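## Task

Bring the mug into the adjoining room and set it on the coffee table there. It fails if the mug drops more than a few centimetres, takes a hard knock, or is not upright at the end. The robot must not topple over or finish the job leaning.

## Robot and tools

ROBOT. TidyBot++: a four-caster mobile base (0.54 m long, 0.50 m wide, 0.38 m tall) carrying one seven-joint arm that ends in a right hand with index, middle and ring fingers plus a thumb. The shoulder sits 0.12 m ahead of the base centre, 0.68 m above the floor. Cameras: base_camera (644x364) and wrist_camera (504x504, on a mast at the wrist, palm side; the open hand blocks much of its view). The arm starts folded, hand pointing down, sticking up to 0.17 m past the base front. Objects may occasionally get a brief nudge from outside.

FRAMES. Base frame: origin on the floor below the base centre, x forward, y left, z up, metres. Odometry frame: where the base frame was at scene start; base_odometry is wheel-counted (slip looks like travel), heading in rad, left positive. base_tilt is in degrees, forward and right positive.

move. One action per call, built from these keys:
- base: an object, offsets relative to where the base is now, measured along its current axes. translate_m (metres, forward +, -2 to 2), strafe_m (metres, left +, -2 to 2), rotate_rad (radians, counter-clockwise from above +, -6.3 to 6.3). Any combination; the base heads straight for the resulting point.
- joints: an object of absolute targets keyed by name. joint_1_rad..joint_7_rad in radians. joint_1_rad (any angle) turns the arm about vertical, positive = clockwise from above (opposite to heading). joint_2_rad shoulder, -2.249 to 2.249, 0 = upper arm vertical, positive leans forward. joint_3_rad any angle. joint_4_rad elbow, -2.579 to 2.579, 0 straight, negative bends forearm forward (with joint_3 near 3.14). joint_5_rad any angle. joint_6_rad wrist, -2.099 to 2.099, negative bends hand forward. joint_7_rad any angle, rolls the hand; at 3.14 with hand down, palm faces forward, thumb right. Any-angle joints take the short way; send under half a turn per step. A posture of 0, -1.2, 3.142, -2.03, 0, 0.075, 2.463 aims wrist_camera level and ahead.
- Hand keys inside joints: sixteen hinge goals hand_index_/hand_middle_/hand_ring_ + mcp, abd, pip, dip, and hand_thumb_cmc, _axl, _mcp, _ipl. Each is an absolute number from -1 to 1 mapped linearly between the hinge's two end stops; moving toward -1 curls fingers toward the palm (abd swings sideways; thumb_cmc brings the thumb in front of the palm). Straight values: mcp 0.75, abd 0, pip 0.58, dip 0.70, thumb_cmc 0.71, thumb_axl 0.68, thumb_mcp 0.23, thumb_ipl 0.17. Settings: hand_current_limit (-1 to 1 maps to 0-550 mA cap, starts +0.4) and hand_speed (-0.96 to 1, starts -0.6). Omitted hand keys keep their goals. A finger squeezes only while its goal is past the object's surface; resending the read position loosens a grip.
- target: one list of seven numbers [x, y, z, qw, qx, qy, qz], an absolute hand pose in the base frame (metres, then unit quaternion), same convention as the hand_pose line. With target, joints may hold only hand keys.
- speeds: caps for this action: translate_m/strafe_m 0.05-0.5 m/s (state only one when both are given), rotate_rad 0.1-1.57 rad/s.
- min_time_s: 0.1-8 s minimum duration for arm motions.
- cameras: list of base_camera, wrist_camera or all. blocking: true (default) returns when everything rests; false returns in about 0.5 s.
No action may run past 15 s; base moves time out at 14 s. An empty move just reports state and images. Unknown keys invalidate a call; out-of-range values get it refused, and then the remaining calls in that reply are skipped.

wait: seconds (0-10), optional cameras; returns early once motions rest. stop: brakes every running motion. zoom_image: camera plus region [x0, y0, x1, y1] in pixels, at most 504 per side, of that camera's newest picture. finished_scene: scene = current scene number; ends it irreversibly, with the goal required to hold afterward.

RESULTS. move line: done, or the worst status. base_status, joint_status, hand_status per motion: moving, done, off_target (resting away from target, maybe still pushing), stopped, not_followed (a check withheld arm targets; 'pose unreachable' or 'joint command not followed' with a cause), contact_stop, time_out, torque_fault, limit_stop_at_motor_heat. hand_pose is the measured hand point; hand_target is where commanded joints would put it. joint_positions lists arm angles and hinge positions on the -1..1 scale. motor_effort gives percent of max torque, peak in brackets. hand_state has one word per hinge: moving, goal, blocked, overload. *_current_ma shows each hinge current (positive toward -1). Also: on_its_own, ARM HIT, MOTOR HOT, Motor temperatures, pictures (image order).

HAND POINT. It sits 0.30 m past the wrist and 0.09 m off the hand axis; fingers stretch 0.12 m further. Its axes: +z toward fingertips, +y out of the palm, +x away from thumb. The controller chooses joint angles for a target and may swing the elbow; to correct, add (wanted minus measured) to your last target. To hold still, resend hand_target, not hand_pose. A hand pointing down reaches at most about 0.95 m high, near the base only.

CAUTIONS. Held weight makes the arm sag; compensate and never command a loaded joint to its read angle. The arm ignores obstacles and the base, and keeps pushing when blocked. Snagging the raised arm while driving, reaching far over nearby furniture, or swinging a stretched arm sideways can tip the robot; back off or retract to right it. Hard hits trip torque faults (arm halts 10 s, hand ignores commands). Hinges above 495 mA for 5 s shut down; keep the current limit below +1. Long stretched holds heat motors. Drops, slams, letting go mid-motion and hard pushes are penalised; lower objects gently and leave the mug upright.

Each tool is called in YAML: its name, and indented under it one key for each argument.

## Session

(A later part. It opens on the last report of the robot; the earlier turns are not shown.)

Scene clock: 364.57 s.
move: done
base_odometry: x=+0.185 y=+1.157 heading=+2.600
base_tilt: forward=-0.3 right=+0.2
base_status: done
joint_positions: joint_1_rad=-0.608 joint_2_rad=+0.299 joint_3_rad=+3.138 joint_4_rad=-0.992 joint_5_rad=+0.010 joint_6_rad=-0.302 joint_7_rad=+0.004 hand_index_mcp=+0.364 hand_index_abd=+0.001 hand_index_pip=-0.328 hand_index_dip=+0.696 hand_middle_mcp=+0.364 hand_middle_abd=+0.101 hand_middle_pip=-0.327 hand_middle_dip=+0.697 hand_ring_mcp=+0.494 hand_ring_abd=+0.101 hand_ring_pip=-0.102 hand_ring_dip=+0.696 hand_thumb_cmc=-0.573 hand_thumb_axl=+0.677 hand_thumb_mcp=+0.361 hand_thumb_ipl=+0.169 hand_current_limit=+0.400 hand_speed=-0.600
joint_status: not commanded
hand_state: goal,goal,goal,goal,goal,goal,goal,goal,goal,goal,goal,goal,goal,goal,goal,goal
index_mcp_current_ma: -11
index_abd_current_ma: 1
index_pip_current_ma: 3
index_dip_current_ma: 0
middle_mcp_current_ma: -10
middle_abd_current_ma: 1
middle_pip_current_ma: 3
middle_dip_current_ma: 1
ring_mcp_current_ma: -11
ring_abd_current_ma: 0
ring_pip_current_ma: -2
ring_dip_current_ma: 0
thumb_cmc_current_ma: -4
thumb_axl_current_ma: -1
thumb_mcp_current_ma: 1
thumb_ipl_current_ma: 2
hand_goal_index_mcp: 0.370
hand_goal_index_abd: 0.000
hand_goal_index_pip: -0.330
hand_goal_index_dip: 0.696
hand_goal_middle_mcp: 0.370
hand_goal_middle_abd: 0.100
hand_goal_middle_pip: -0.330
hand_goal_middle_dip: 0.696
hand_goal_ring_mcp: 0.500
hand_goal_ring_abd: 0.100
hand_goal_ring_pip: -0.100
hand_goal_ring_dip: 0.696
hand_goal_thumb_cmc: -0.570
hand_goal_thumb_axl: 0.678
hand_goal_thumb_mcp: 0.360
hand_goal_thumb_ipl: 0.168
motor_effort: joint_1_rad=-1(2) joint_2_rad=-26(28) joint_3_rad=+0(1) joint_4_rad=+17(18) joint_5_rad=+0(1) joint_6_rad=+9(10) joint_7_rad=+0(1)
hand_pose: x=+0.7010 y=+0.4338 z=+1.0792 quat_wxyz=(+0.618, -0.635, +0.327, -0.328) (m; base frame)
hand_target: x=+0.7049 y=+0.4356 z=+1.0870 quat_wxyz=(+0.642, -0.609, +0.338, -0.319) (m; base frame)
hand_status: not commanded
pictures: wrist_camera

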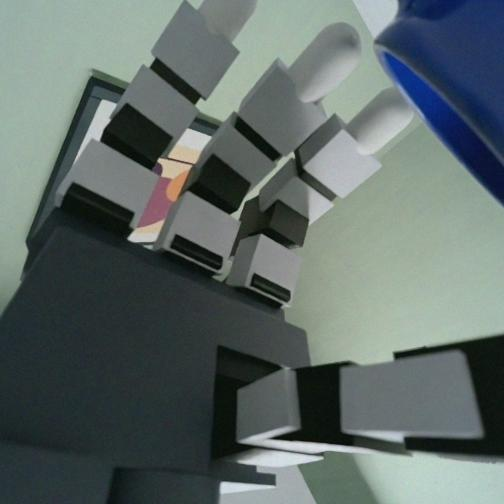

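move:
  joints: {"joint_2_rad": 0.28, "joint_4_rad": -1.14, "joint_6_rad": -0.125}
  min_time_s: 1.5
  cameras: ["wrist_camera"]

Scene clock: 380.63 s.
move: done
base_odometry: x=+0.185 y=+1.157 heading=+2.600
base_tilt: forward=-0.3 right=+0.2
base_status: not commanded
joint_positions: joint_1_rad=-0.608 joint_2_rad=+0.299 joint_3_rad=+3.138 joint_4_rad=-1.101 joint_5_rad=+0.010 joint_6_rad=-0.213 joint_7_rad=+0.004 hand_index_mcp=+0.364 hand_index_abd=+0.001 hand_index_pip=-0.328 hand_index_dip=+0.696 hand_middle_mcp=+0.364 hand_middle_abd=+0.101 hand_middle_pip=-0.327 hand_middle_dip=+0.697 hand_ring_mcp=+0.494 hand_ring_abd=+0.101 hand_ring_pip=-0.102 hand_ring_dip=+0.696 hand_thumb_cmc=-0.573 hand_thumb_axl=+0.677 hand_thumb_mcp=+0.361 hand_thumb_ipl=+0.169 hand_current_limit=+0.400 hand_speed=-0.600
joint_status: all done
hand_state: goal,goal,goal,goal,goal,goal,goal,goal,goal,goal,goal,goal,goal,goal,goal,goal
index_mcp_current_ma: -11
index_abd_current_ma: 1
index_pip_current_ma: 3
index_dip_current_ma: 0
middle_mcp_current_ma: -10
middle_abd_current_ma: 1
middle_pip_current_ma: 3
middle_dip_current_ma: 1
ring_mcp_current_ma: -11
ring_abd_current_ma: 0
ring_pip_current_ma: -2
ring_dip_current_ma: 0
thumb_cmc_current_ma: -4
thumb_axl_current_ma: -1
thumb_mcp_current_ma: 1
thumb_ipl_current_ma: 2
hand_goal_index_mcp: 0.370
hand_goal_index_abd: 0.000
hand_goal_index_pip: -0.330
hand_goal_index_dip: 0.696
hand_goal_middle_mcp: 0.370
hand_goal_middle_abd: 0.100
hand_goal_middle_pip: -0.330
hand_goal_middle_dip: 0.696
hand_goal_ring_mcp: 0.500
hand_goal_ring_abd: 0.100
hand_goal_ring_pip: -0.100
hand_goal_ring_dip: 0.696
hand_goal_thumb_cmc: -0.570
hand_goal_thumb_axl: 0.678
hand_goal_thumb_mcp: 0.360
hand_goal_thumb_ipl: 0.168
motor_effort: joint_1_rad=-1(2) joint_2_rad=-27(28) joint_3_rad=+0(1) joint_4_rad=+18(18) joint_5_rad=+0(1) joint_6_rad=+9(11) joint_7_rad=+0(1)
hand_pose: x=+0.7054 y=+0.4373 z=+1.0397 quat_wxyz=(+0.612, -0.642, +0.330, -0.324) (m; base frame)
hand_target: x=+0.7060 y=+0.4358 z=+1.0573 quat_wxyz=(+0.641, -0.610, +0.339, -0.319) (m; base frame)
hand_status: not commanded
pictures: wrist_camera

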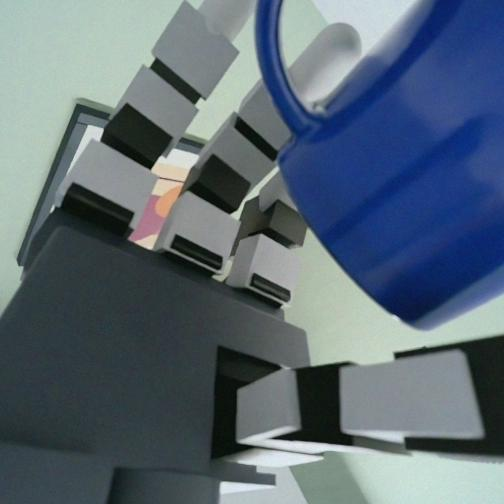

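move:
  joints: {"hand_index_mcp": 0.2, "hand_middle_mcp": 0.2, "hand_thumb_mcp": 0.22}
  cameras: ["wrist_camera"]

Scene clock: 386.80 s.
move: done
base_odometry: x=+0.185 y=+1.157 heading=+2.600
base_tilt: forward=-0.3 right=+0.2
base_status: not commanded
joint_positions: joint_1_rad=-0.608 joint_2_rad=+0.299 joint_3_rad=+3.138 joint_4_rad=-1.101 joint_5_rad=+0.010 joint_6_rad=-0.211 joint_7_rad=+0.004 hand_index_mcp=+0.205 hand_index_abd=+0.001 hand_index_pip=-0.327 hand_index_dip=+0.696 hand_middle_mcp=+0.197 hand_middle_abd=+0.101 hand_middle_pip=-0.328 hand_middle_dip=+0.697 hand_ring_mcp=+0.494 hand_ring_abd=+0.101 hand_ring_pip=-0.102 hand_ring_dip=+0.696 hand_thumb_cmc=-0.573 hand_thumb_axl=+0.677 hand_thumb_mcp=+0.223 hand_thumb_ipl=+0.169 hand_current_limit=+0.400 hand_speed=-0.600
joint_status: all done
hand_state: goal,goal,goal,goal,goal,goal,goal,goal,goal,goal,goal,goal,goal,goal,goal,goal
index_mcp_current_ma: 9
index_abd_current_ma: 1
index_pip_current_ma: 4
index_dip_current_ma: 0
middle_mcp_current_ma: -5
middle_abd_current_ma: 1
middle_pip_current_ma: 3
middle_dip_current_ma: 1
ring_mcp_current_ma: -11
ring_abd_current_ma: 0
ring_pip_current_ma: -2
ring_dip_current_ma: 0
thumb_cmc_current_ma: -4
thumb_axl_current_ma: -1
thumb_mcp_current_ma: 7
thumb_ipl_current_ma: 2
hand_goal_index_mcp: 0.200
hand_goal_index_abd: 0.000
hand_goal_index_pip: -0.330
hand_goal_index_dip: 0.696
hand_goal_middle_mcp: 0.200
hand_goal_middle_abd: 0.100
hand_goal_middle_pip: -0.330
hand_goal_middle_dip: 0.696
hand_goal_ring_mcp: 0.500
hand_goal_ring_abd: 0.100
hand_goal_ring_pip: -0.100
hand_goal_ring_dip: 0.696
hand_goal_thumb_cmc: -0.570
hand_goal_thumb_axl: 0.678
hand_goal_thumb_mcp: 0.220
hand_goal_thumb_ipl: 0.168
motor_effort: joint_1_rad=-1(2) joint_2_rad=-27(28) joint_3_rad=+0(0) joint_4_rad=+17(18) joint_5_rad=+0(1) joint_6_rad=+9(10) joint_7_rad=+0(1)
hand_pose: x=+0.7056 y=+0.4373 z=+1.0401 quat_wxyz=(+0.612, -0.641, +0.330, -0.324) (m; base frame)
hand_target: x=+0.7060 y=+0.4358 z=+1.0573 quat_wxyz=(+0.641, -0.610, +0.339, -0.319) (m; base frame)
hand_status: not commanded
pictures: wrist_camera

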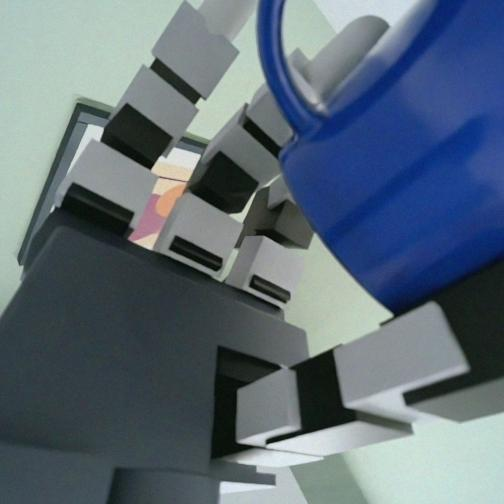

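move:
  joints: {"hand_index_mcp": 0.14, "hand_middle_mcp": 0.12, "hand_thumb_mcp": 0.16}
  cameras: ["wrist_camera"]

Scene clock: 389.87 s.
move: off_target
base_odometry: x=+0.185 y=+1.157 heading=+2.600
base_tilt: forward=-0.3 right=+0.2
base_status: not commanded
joint_positions: joint_1_rad=-0.608 joint_2_rad=+0.298 joint_3_rad=+3.138 joint_4_rad=-1.101 joint_5_rad=+0.010 joint_6_rad=-0.210 joint_7_rad=+0.004 hand_index_mcp=+0.195 hand_index_abd=+0.001 hand_index_pip=-0.313 hand_index_dip=+0.704 hand_middle_mcp=+0.164 hand_middle_abd=+0.098 hand_middle_pip=-0.316 hand_middle_dip=+0.702 hand_ring_mcp=+0.494 hand_ring_abd=+0.101 hand_ring_pip=-0.102 hand_ring_dip=+0.696 hand_thumb_cmc=-0.571 hand_thumb_axl=+0.677 hand_thumb_mcp=+0.204 hand_thumb_ipl=+0.170 hand_current_limit=+0.400 hand_speed=-0.600
joint_status: hand_index_mcp off_target (ended at +0.195, target +0.140); hand_middle_mcp off_target (ended at +0.164, target +0.120); hand_thumb_mcp off_target (ended at +0.204, target +0.160)
hand_state: blocked,goal,goal,goal,blocked,goal,goal,goal,goal,goal,goal,goal,goal,goal,blocked,goal
index_mcp_current_ma: 175
index_abd_current_ma: 1
index_pip_current_ma: 37
index_dip_current_ma: 14
middle_mcp_current_ma: 133
middle_abd_current_ma: -2
middle_pip_current_ma: 30
middle_dip_current_ma: 9
ring_mcp_current_ma: -11
ring_abd_current_ma: 0
ring_pip_current_ma: -2
ring_dip_current_ma: 0
thumb_cmc_current_ma: -1
thumb_axl_current_ma: -1
thumb_mcp_current_ma: 170
thumb_ipl_current_ma: 4
hand_goal_index_mcp: 0.140
hand_goal_index_abd: 0.000
hand_goal_index_pip: -0.330
hand_goal_index_dip: 0.696
hand_goal_middle_mcp: 0.120
hand_goal_middle_abd: 0.100
hand_goal_middle_pip: -0.330
hand_goal_middle_dip: 0.696
hand_goal_ring_mcp: 0.500
hand_goal_ring_abd: 0.100
hand_goal_ring_pip: -0.100
hand_goal_ring_dip: 0.696
hand_goal_thumb_cmc: -0.570
hand_goal_thumb_axl: 0.678
hand_goal_thumb_mcp: 0.160
hand_goal_thumb_ipl: 0.168
motor_effort: joint_1_rad=-2(2) joint_2_rad=-27(28) joint_3_rad=+0(1) joint_4_rad=+17(18) joint_5_rad=+0(0) joint_6_rad=+9(9) joint_7_rad=+0(1)
hand_pose: x=+0.7055 y=+0.4373 z=+1.0410 quat_wxyz=(+0.613, -0.641, +0.329, -0.325) (m; base frame)
hand_target: x=+0.7060 y=+0.4358 z=+1.0573 quat_wxyz=(+0.641, -0.610, +0.339, -0.319) (m; base frame)
hand_status: not commanded
pictures: wrist_camera

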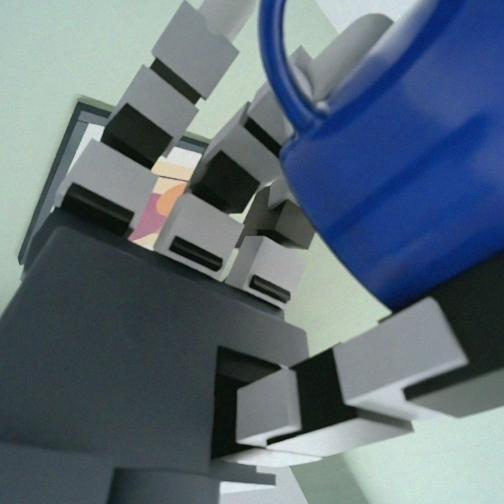

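move:
  joints: {"hand_index_mcp": 0.11, "hand_middle_mcp": 0.08, "hand_thumb_mcp": 0.10}

move:
  joints: {"joint_2_rad": 0.31, "joint_4_rad": -1.04, "joint_6_rad": -0.2}
  min_time_s: 2
  cameras: ["wrist_camera"]

Scene clock: 393.50 s.
move: off_target
base_odometry: x=+0.185 y=+1.157 heading=+2.600
base_tilt: forward=-0.3 right=+0.2
base_status: not commanded
joint_positions: joint_1_rad=-0.608 joint_2_rad=+0.298 joint_3_rad=+3.138 joint_4_rad=-1.101 joint_5_rad=+0.010 joint_6_rad=-0.208 joint_7_rad=+0.004 hand_index_mcp=+0.188 hand_index_abd=+0.001 hand_index_pip=-0.305 hand_index_dip=+0.708 hand_middle_mcp=+0.155 hand_middle_abd=+0.096 hand_middle_pip=-0.306 hand_middle_dip=+0.706 hand_ring_mcp=+0.494 hand_ring_abd=+0.101 hand_ring_pip=-0.102 hand_ring_dip=+0.696 hand_thumb_cmc=-0.569 hand_thumb_axl=+0.677 hand_thumb_mcp=+0.198 hand_thumb_ipl=+0.176 hand_current_limit=+0.400 hand_speed=-0.600
joint_status: hand_index_mcp off_target (ended at +0.188, target +0.110); hand_middle_mcp off_target (ended at +0.155, target +0.080); hand_thumb_mcp off_target (ended at +0.198, target +0.100)
hand_state: blocked,goal,blocked,goal,blocked,goal,blocked,goal,goal,goal,goal,goal,goal,goal,blocked,goal
index_mcp_current_ma: 276
index_abd_current_ma: 1
index_pip_current_ma: 59
index_dip_current_ma: 23
middle_mcp_current_ma: 262
middle_abd_current_ma: -5
middle_pip_current_ma: 55
middle_dip_current_ma: 18
ring_mcp_current_ma: -11
ring_abd_current_ma: 0
ring_pip_current_ma: -2
ring_dip_current_ma: 0
thumb_cmc_current_ma: 2
thumb_axl_current_ma: -1
thumb_mcp_current_ma: 385
thumb_ipl_current_ma: 22
hand_goal_index_mcp: 0.110
hand_goal_index_abd: 0.000
hand_goal_index_pip: -0.330
hand_goal_index_dip: 0.696
hand_goal_middle_mcp: 0.080
hand_goal_middle_abd: 0.100
hand_goal_middle_pip: -0.330
hand_goal_middle_dip: 0.696
hand_goal_ring_mcp: 0.500
hand_goal_ring_abd: 0.100
hand_goal_ring_pip: -0.100
hand_goal_ring_dip: 0.696
hand_goal_thumb_cmc: -0.570
hand_goal_thumb_axl: 0.678
hand_goal_thumb_mcp: 0.100
hand_goal_thumb_ipl: 0.168
motor_effort: joint_1_rad=-2(2) joint_2_rad=-27(27) joint_3_rad=-1(1) joint_4_rad=+17(18) joint_5_rad=+0(1) joint_6_rad=+9(10) joint_7_rad=+0(0)
hand_pose: x=+0.7056 y=+0.4374 z=+1.0414 quat_wxyz=(+0.613, -0.640, +0.329, -0.325) (m; base frame)
hand_target: x=+0.7060 y=+0.4358 z=+1.0573 quat_wxyz=(+0.641, -0.610, +0.339, -0.319) (m; base frame)
hand_status: not commanded
pictures: none

Scene clock: 395.80 s.
move: done
base_odometry: x=+0.185 y=+1.157 heading=+2.600
base_tilt: forward=-0.3 right=+0.2
base_status: not commanded
joint_positions: joint_1_rad=-0.608 joint_2_rad=+0.298 joint_3_rad=+3.138 joint_4_rad=-1.079 joint_5_rad=+0.010 joint_6_rad=-0.208 joint_7_rad=+0.004 hand_index_mcp=+0.184 hand_index_abd=+0.001 hand_index_pip=-0.301 hand_index_dip=+0.711 hand_middle_mcp=+0.146 hand_middle_abd=+0.092 hand_middle_pip=-0.300 hand_middle_dip=+0.710 hand_ring_mcp=+0.494 hand_ring_abd=+0.101 hand_ring_pip=-0.102 hand_ring_dip=+0.696 hand_thumb_cmc=-0.563 hand_thumb_axl=+0.677 hand_thumb_mcp=+0.197 hand_thumb_ipl=+0.180 hand_current_limit=+0.400 hand_speed=-0.600
joint_status: all done
hand_state: blocked,goal,blocked,goal,blocked,goal,blocked,goal,goal,goal,goal,goal,goal,goal,blocked,goal
index_mcp_current_ma: 258
index_abd_current_ma: 1
index_pip_current_ma: 71
index_dip_current_ma: 30
middle_mcp_current_ma: 223
middle_abd_current_ma: -11
middle_pip_current_ma: 75
middle_dip_current_ma: 29
ring_mcp_current_ma: -11
ring_abd_current_ma: 0
ring_pip_current_ma: -2
ring_dip_current_ma: 0
thumb_cmc_current_ma: 11
thumb_axl_current_ma: -1
thumb_mcp_current_ma: 385
thumb_ipl_current_ma: 32
hand_goal_index_mcp: 0.110
hand_goal_index_abd: 0.000
hand_goal_index_pip: -0.330
hand_goal_index_dip: 0.696
hand_goal_middle_mcp: 0.080
hand_goal_middle_abd: 0.100
hand_goal_middle_pip: -0.330
hand_goal_middle_dip: 0.696
hand_goal_ring_mcp: 0.500
hand_goal_ring_abd: 0.100
hand_goal_ring_pip: -0.100
hand_goal_ring_dip: 0.696
hand_goal_thumb_cmc: -0.570
hand_goal_thumb_axl: 0.678
hand_goal_thumb_mcp: 0.100
hand_goal_thumb_ipl: 0.168
motor_effort: joint_1_rad=-1(2) joint_2_rad=-30(31) joint_3_rad=+0(1) joint_4_rad=+20(21) joint_5_rad=+0(1) joint_6_rad=+11(12) joint_7_rad=+0(1)
hand_pose: x=+0.7063 y=+0.4378 z=+1.0551 quat_wxyz=(+0.620, -0.633, +0.326, -0.329) (m; base frame)
hand_target: x=+0.7121 y=+0.4404 z=+1.0738 quat_wxyz=(+0.640, -0.612, +0.340, -0.318) (m; base frame)
hand_status: not commanded
pictures: wrist_camera

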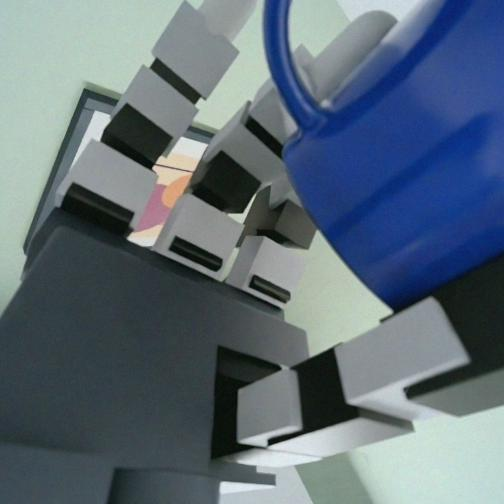

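move:
  joints: {"hand_current_limit": 0.65, "hand_index_mcp": 0.08, "hand_middle_mcp": 0.04, "hand_thumb_mcp": 0.08}

move:
  joints: {"joint_2_rad": 0.31, "joint_4_rad": -0.87, "joint_6_rad": -0.4}
  min_time_s: 2
  cameras: ["wrist_camera"]

Scene clock: 401.23 s.
move: off_target
base_odometry: x=+0.185 y=+1.157 heading=+2.600
base_tilt: forward=-0.3 right=+0.2
base_status: not commanded
joint_positions: joint_1_rad=-0.608 joint_2_rad=+0.298 joint_3_rad=+3.138 joint_4_rad=-1.079 joint_5_rad=+0.010 joint_6_rad=-0.208 joint_7_rad=+0.004 hand_index_mcp=+0.175 hand_index_abd=+0.001 hand_index_pip=-0.294 hand_index_dip=+0.714 hand_middle_mcp=+0.134 hand_middle_abd=+0.090 hand_middle_pip=-0.291 hand_middle_dip=+0.714 hand_ring_mcp=+0.494 hand_ring_abd=+0.101 hand_ring_pip=-0.102 hand_ring_dip=+0.696 hand_thumb_cmc=-0.561 hand_thumb_axl=+0.677 hand_thumb_mcp=+0.197 hand_thumb_ipl=+0.182 hand_current_limit=+0.650 hand_speed=-0.600
joint_status: hand_index_mcp off_target (ended at +0.175, target +0.080); hand_middle_mcp off_target (ended at +0.134, target +0.040); hand_thumb_mcp off_target (ended at +0.197, target +0.080); the others done
hand_state: blocked,goal,blocked,goal,blocked,goal,blocked,goal,goal,goal,goal,goal,goal,goal,blocked,goal
index_mcp_current_ma: 357
index_abd_current_ma: 1
index_pip_current_ma: 93
index_dip_current_ma: 41
middle_mcp_current_ma: 352
middle_abd_current_ma: -15
middle_pip_current_ma: 107
middle_dip_current_ma: 40
ring_mcp_current_ma: -11
ring_abd_current_ma: 0
ring_pip_current_ma: -2
ring_dip_current_ma: 0
thumb_cmc_current_ma: 17
thumb_axl_current_ma: -1
thumb_mcp_current_ma: 454
thumb_ipl_current_ma: 41
hand_goal_index_mcp: 0.080
hand_goal_index_abd: 0.000
hand_goal_index_pip: -0.330
hand_goal_index_dip: 0.696
hand_goal_middle_mcp: 0.040
hand_goal_middle_abd: 0.100
hand_goal_middle_pip: -0.330
hand_goal_middle_dip: 0.696
hand_goal_ring_mcp: 0.500
hand_goal_ring_abd: 0.100
hand_goal_ring_pip: -0.100
hand_goal_ring_dip: 0.696
hand_goal_thumb_cmc: -0.570
hand_goal_thumb_axl: 0.678
hand_goal_thumb_mcp: 0.080
hand_goal_thumb_ipl: 0.168
motor_effort: joint_1_rad=-1(1) joint_2_rad=-30(31) joint_3_rad=+0(1) joint_4_rad=+20(21) joint_5_rad=+0(1) joint_6_rad=+11(12) joint_7_rad=+1(1)
hand_pose: x=+0.7063 y=+0.4378 z=+1.0551 quat_wxyz=(+0.620, -0.633, +0.326, -0.329) (m; base frame)
hand_target: x=+0.7121 y=+0.4404 z=+1.0738 quat_wxyz=(+0.640, -0.612, +0.340, -0.318) (m; base frame)
hand_status: not commanded
pictures: none

Scene clock: 403.53 s.
move: done
base_odometry: x=+0.185 y=+1.157 heading=+2.600
base_tilt: forward=-0.3 right=+0.2
base_status: not commanded
joint_positions: joint_1_rad=-0.608 joint_2_rad=+0.298 joint_3_rad=+3.138 joint_4_rad=-0.908 joint_5_rad=+0.010 joint_6_rad=-0.338 joint_7_rad=+0.004 hand_index_mcp=+0.175 hand_index_abd=+0.001 hand_index_pip=-0.294 hand_index_dip=+0.715 hand_middle_mcp=+0.134 hand_middle_abd=+0.090 hand_middle_pip=-0.290 hand_middle_dip=+0.714 hand_ring_mcp=+0.494 hand_ring_abd=+0.101 hand_ring_pip=-0.102 hand_ring_dip=+0.696 hand_thumb_cmc=-0.561 hand_thumb_axl=+0.677 hand_thumb_mcp=+0.197 hand_thumb_ipl=+0.182 hand_current_limit=+0.650 hand_speed=-0.600
joint_status: all done
hand_state: blocked,goal,blocked,goal,blocked,goal,blocked,goal,goal,goal,goal,goal,goal,goal,blocked,goal
index_mcp_current_ma: 355
index_abd_current_ma: 1
index_pip_current_ma: 94
index_dip_current_ma: 41
middle_mcp_current_ma: 351
middle_abd_current_ma: -15
middle_pip_current_ma: 108
middle_dip_current_ma: 40
ring_mcp_current_ma: -11
ring_abd_current_ma: 0
ring_pip_current_ma: -2
ring_dip_current_ma: 0
thumb_cmc_current_ma: 17
thumb_axl_current_ma: -1
thumb_mcp_current_ma: 454
thumb_ipl_current_ma: 41
hand_goal_index_mcp: 0.080
hand_goal_index_abd: 0.000
hand_goal_index_pip: -0.330
hand_goal_index_dip: 0.696
hand_goal_middle_mcp: 0.040
hand_goal_middle_abd: 0.100
hand_goal_middle_pip: -0.330
hand_goal_middle_dip: 0.696
hand_goal_ring_mcp: 0.500
hand_goal_ring_abd: 0.100
hand_goal_ring_pip: -0.100
hand_goal_ring_dip: 0.696
hand_goal_thumb_cmc: -0.570
hand_goal_thumb_axl: 0.678
hand_goal_thumb_mcp: 0.080
hand_goal_thumb_ipl: 0.168
motor_effort: joint_1_rad=-1(2) joint_2_rad=-29(31) joint_3_rad=+0(1) joint_4_rad=+19(21) joint_5_rad=+0(1) joint_6_rad=+11(12) joint_7_rad=+0(1)
hand_pose: x=+0.6972 y=+0.4310 z=+1.1189 quat_wxyz=(+0.633, -0.620, +0.319, -0.336) (m; base frame)
hand_target: x=+0.6962 y=+0.4306 z=+1.1156 quat_wxyz=(+0.631, -0.622, +0.344, -0.313) (m; base frame)
hand_status: not commanded
pictures: wrist_camera

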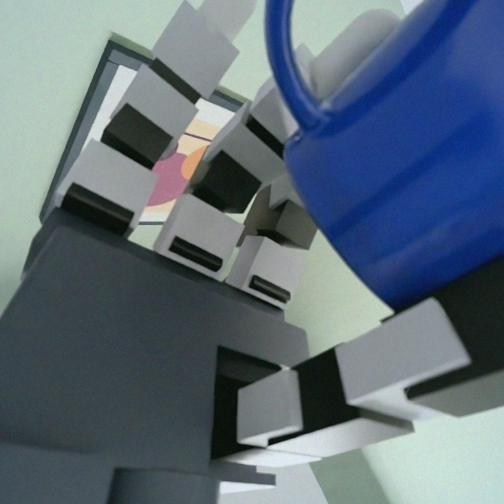

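move:
  joints: {"joint_1_rad": 0, "joint_2_rad": -0.927, "joint_4_rad": -1.208, "joint_6_rad": -1.30}
  min_time_s: 4
  base: {"translate_m": -0.658, "strafe_m": -0.703}
  speeds: {"translate_m": 0.25}
  cameras: ["all"]

Scene clock: 443.87 s.
move: done
base_odometry: x=+1.111 y=+1.420 heading=+2.600
base_tilt: forward=-0.4 right=+0.2
base_status: done
joint_positions: joint_1_rad=-0.012 joint_2_rad=-0.920 joint_3_rad=+3.138 joint_4_rad=-1.188 joint_5_rad=+0.010 joint_6_rad=-1.239 joint_7_rad=+0.004 hand_index_mcp=+0.173 hand_index_abd=+0.002 hand_index_pip=-0.293 hand_index_dip=+0.715 hand_middle_mcp=+0.132 hand_middle_abd=+0.089 hand_middle_pip=-0.290 hand_middle_dip=+0.714 hand_ring_mcp=+0.494 hand_ring_abd=+0.101 hand_ring_pip=-0.102 hand_ring_dip=+0.696 hand_thumb_cmc=-0.559 hand_thumb_axl=+0.677 hand_thumb_mcp=+0.197 hand_thumb_ipl=+0.182 hand_current_limit=+0.650 hand_speed=-0.600
joint_status: all done
hand_state: blocked,goal,blocked,goal,blocked,goal,blocked,goal,goal,goal,goal,goal,goal,goal,blocked,goal
index_mcp_current_ma: 348
index_abd_current_ma: 2
index_pip_current_ma: 97
index_dip_current_ma: 43
middle_mcp_current_ma: 342
middle_abd_current_ma: -18
middle_pip_current_ma: 110
middle_dip_current_ma: 40
ring_mcp_current_ma: -11
ring_abd_current_ma: 0
ring_pip_current_ma: -2
ring_dip_current_ma: 0
thumb_cmc_current_ma: 20
thumb_axl_current_ma: -1
thumb_mcp_current_ma: 454
thumb_ipl_current_ma: 43
hand_goal_index_mcp: 0.080
hand_goal_index_abd: 0.000
hand_goal_index_pip: -0.330
hand_goal_index_dip: 0.696
hand_goal_middle_mcp: 0.040
hand_goal_middle_abd: 0.100
hand_goal_middle_pip: -0.330
hand_goal_middle_dip: 0.696
hand_goal_ring_mcp: 0.500
hand_goal_ring_abd: 0.100
hand_goal_ring_pip: -0.100
hand_goal_ring_dip: 0.696
hand_goal_thumb_cmc: -0.570
hand_goal_thumb_axl: 0.678
hand_goal_thumb_mcp: 0.080
hand_goal_thumb_ipl: 0.168
motor_effort: joint_1_rad=-1(2) joint_2_rad=+16(34) joint_3_rad=+1(1) joint_4_rad=+10(22) joint_5_rad=+0(1) joint_6_rad=+12(13) joint_7_rad=+0(1)
hand_pose: x=+0.1737 y=+0.0226 z=+1.1743 quat_wxyz=(+0.515, -0.487, +0.481, -0.517) (m; base frame)
hand_target: x=+0.1698 y=+0.0314 z=+1.1492 quat_wxyz=(+0.510, -0.498, +0.507, -0.485) (m; base frame)
hand_status: not commanded
pictures: base_camera, wrist_camera

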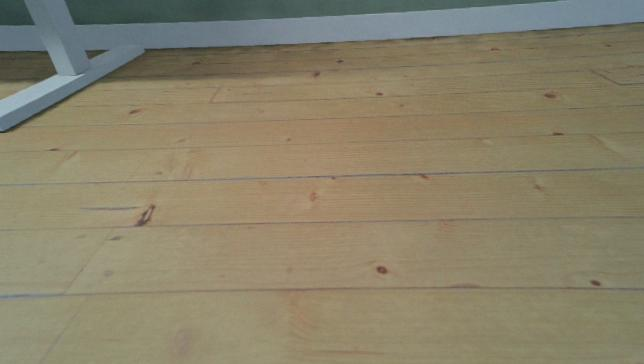

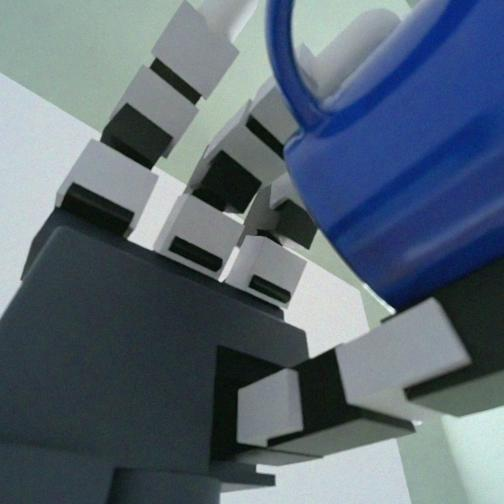

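move:
  base: {"rotate_rad": -3.12}
  speeds: {"rotate_rad": 1.0}
  cameras: ["base_camera"]

Scene clock: 452.10 s.
move: done
base_odometry: x=+1.111 y=+1.420 heading=-0.520
base_tilt: forward=-0.3 right=+0.3
base_status: done
joint_positions: joint_1_rad=-0.009 joint_2_rad=-0.920 joint_3_rad=+3.138 joint_4_rad=-1.188 joint_5_rad=+0.010 joint_6_rad=-1.239 joint_7_rad=+0.004 hand_index_mcp=+0.173 hand_index_abd=+0.002 hand_index_pip=-0.293 hand_index_dip=+0.715 hand_middle_mcp=+0.132 hand_middle_abd=+0.089 hand_middle_pip=-0.290 hand_middle_dip=+0.714 hand_ring_mcp=+0.494 hand_ring_abd=+0.101 hand_ring_pip=-0.102 hand_ring_dip=+0.696 hand_thumb_cmc=-0.559 hand_thumb_axl=+0.677 hand_thumb_mcp=+0.197 hand_thumb_ipl=+0.182 hand_current_limit=+0.650 hand_speed=-0.600
joint_status: not commanded
hand_state: blocked,goal,blocked,goal,blocked,goal,blocked,goal,goal,goal,goal,goal,goal,goal,blocked,goal
index_mcp_current_ma: 348
index_abd_current_ma: 2
index_pip_current_ma: 98
index_dip_current_ma: 43
middle_mcp_current_ma: 342
middle_abd_current_ma: -18
middle_pip_current_ma: 110
middle_dip_current_ma: 40
ring_mcp_current_ma: -11
ring_abd_current_ma: 0
ring_pip_current_ma: -2
ring_dip_current_ma: 0
thumb_cmc_current_ma: 20
thumb_axl_current_ma: -1
thumb_mcp_current_ma: 454
thumb_ipl_current_ma: 43
hand_goal_index_mcp: 0.080
hand_goal_index_abd: 0.000
hand_goal_index_pip: -0.330
hand_goal_index_dip: 0.696
hand_goal_middle_mcp: 0.040
hand_goal_middle_abd: 0.100
hand_goal_middle_pip: -0.330
hand_goal_middle_dip: 0.696
hand_goal_ring_mcp: 0.500
hand_goal_ring_abd: 0.100
hand_goal_ring_pip: -0.100
hand_goal_ring_dip: 0.696
hand_goal_thumb_cmc: -0.570
hand_goal_thumb_axl: 0.678
hand_goal_thumb_mcp: 0.080
hand_goal_thumb_ipl: 0.168
motor_effort: joint_1_rad=-1(2) joint_2_rad=+17(18) joint_3_rad=+1(1) joint_4_rad=+10(11) joint_5_rad=+0(1) joint_6_rad=+11(12) joint_7_rad=+0(1)
hand_pose: x=+0.1738 y=+0.0225 z=+1.1741 quat_wxyz=(+0.514, -0.486, +0.481, -0.517) (m; base frame)
hand_target: x=+0.1698 y=+0.0314 z=+1.1492 quat_wxyz=(+0.510, -0.498, +0.507, -0.485) (m; base frame)
hand_status: not commanded
pictures: base_camera

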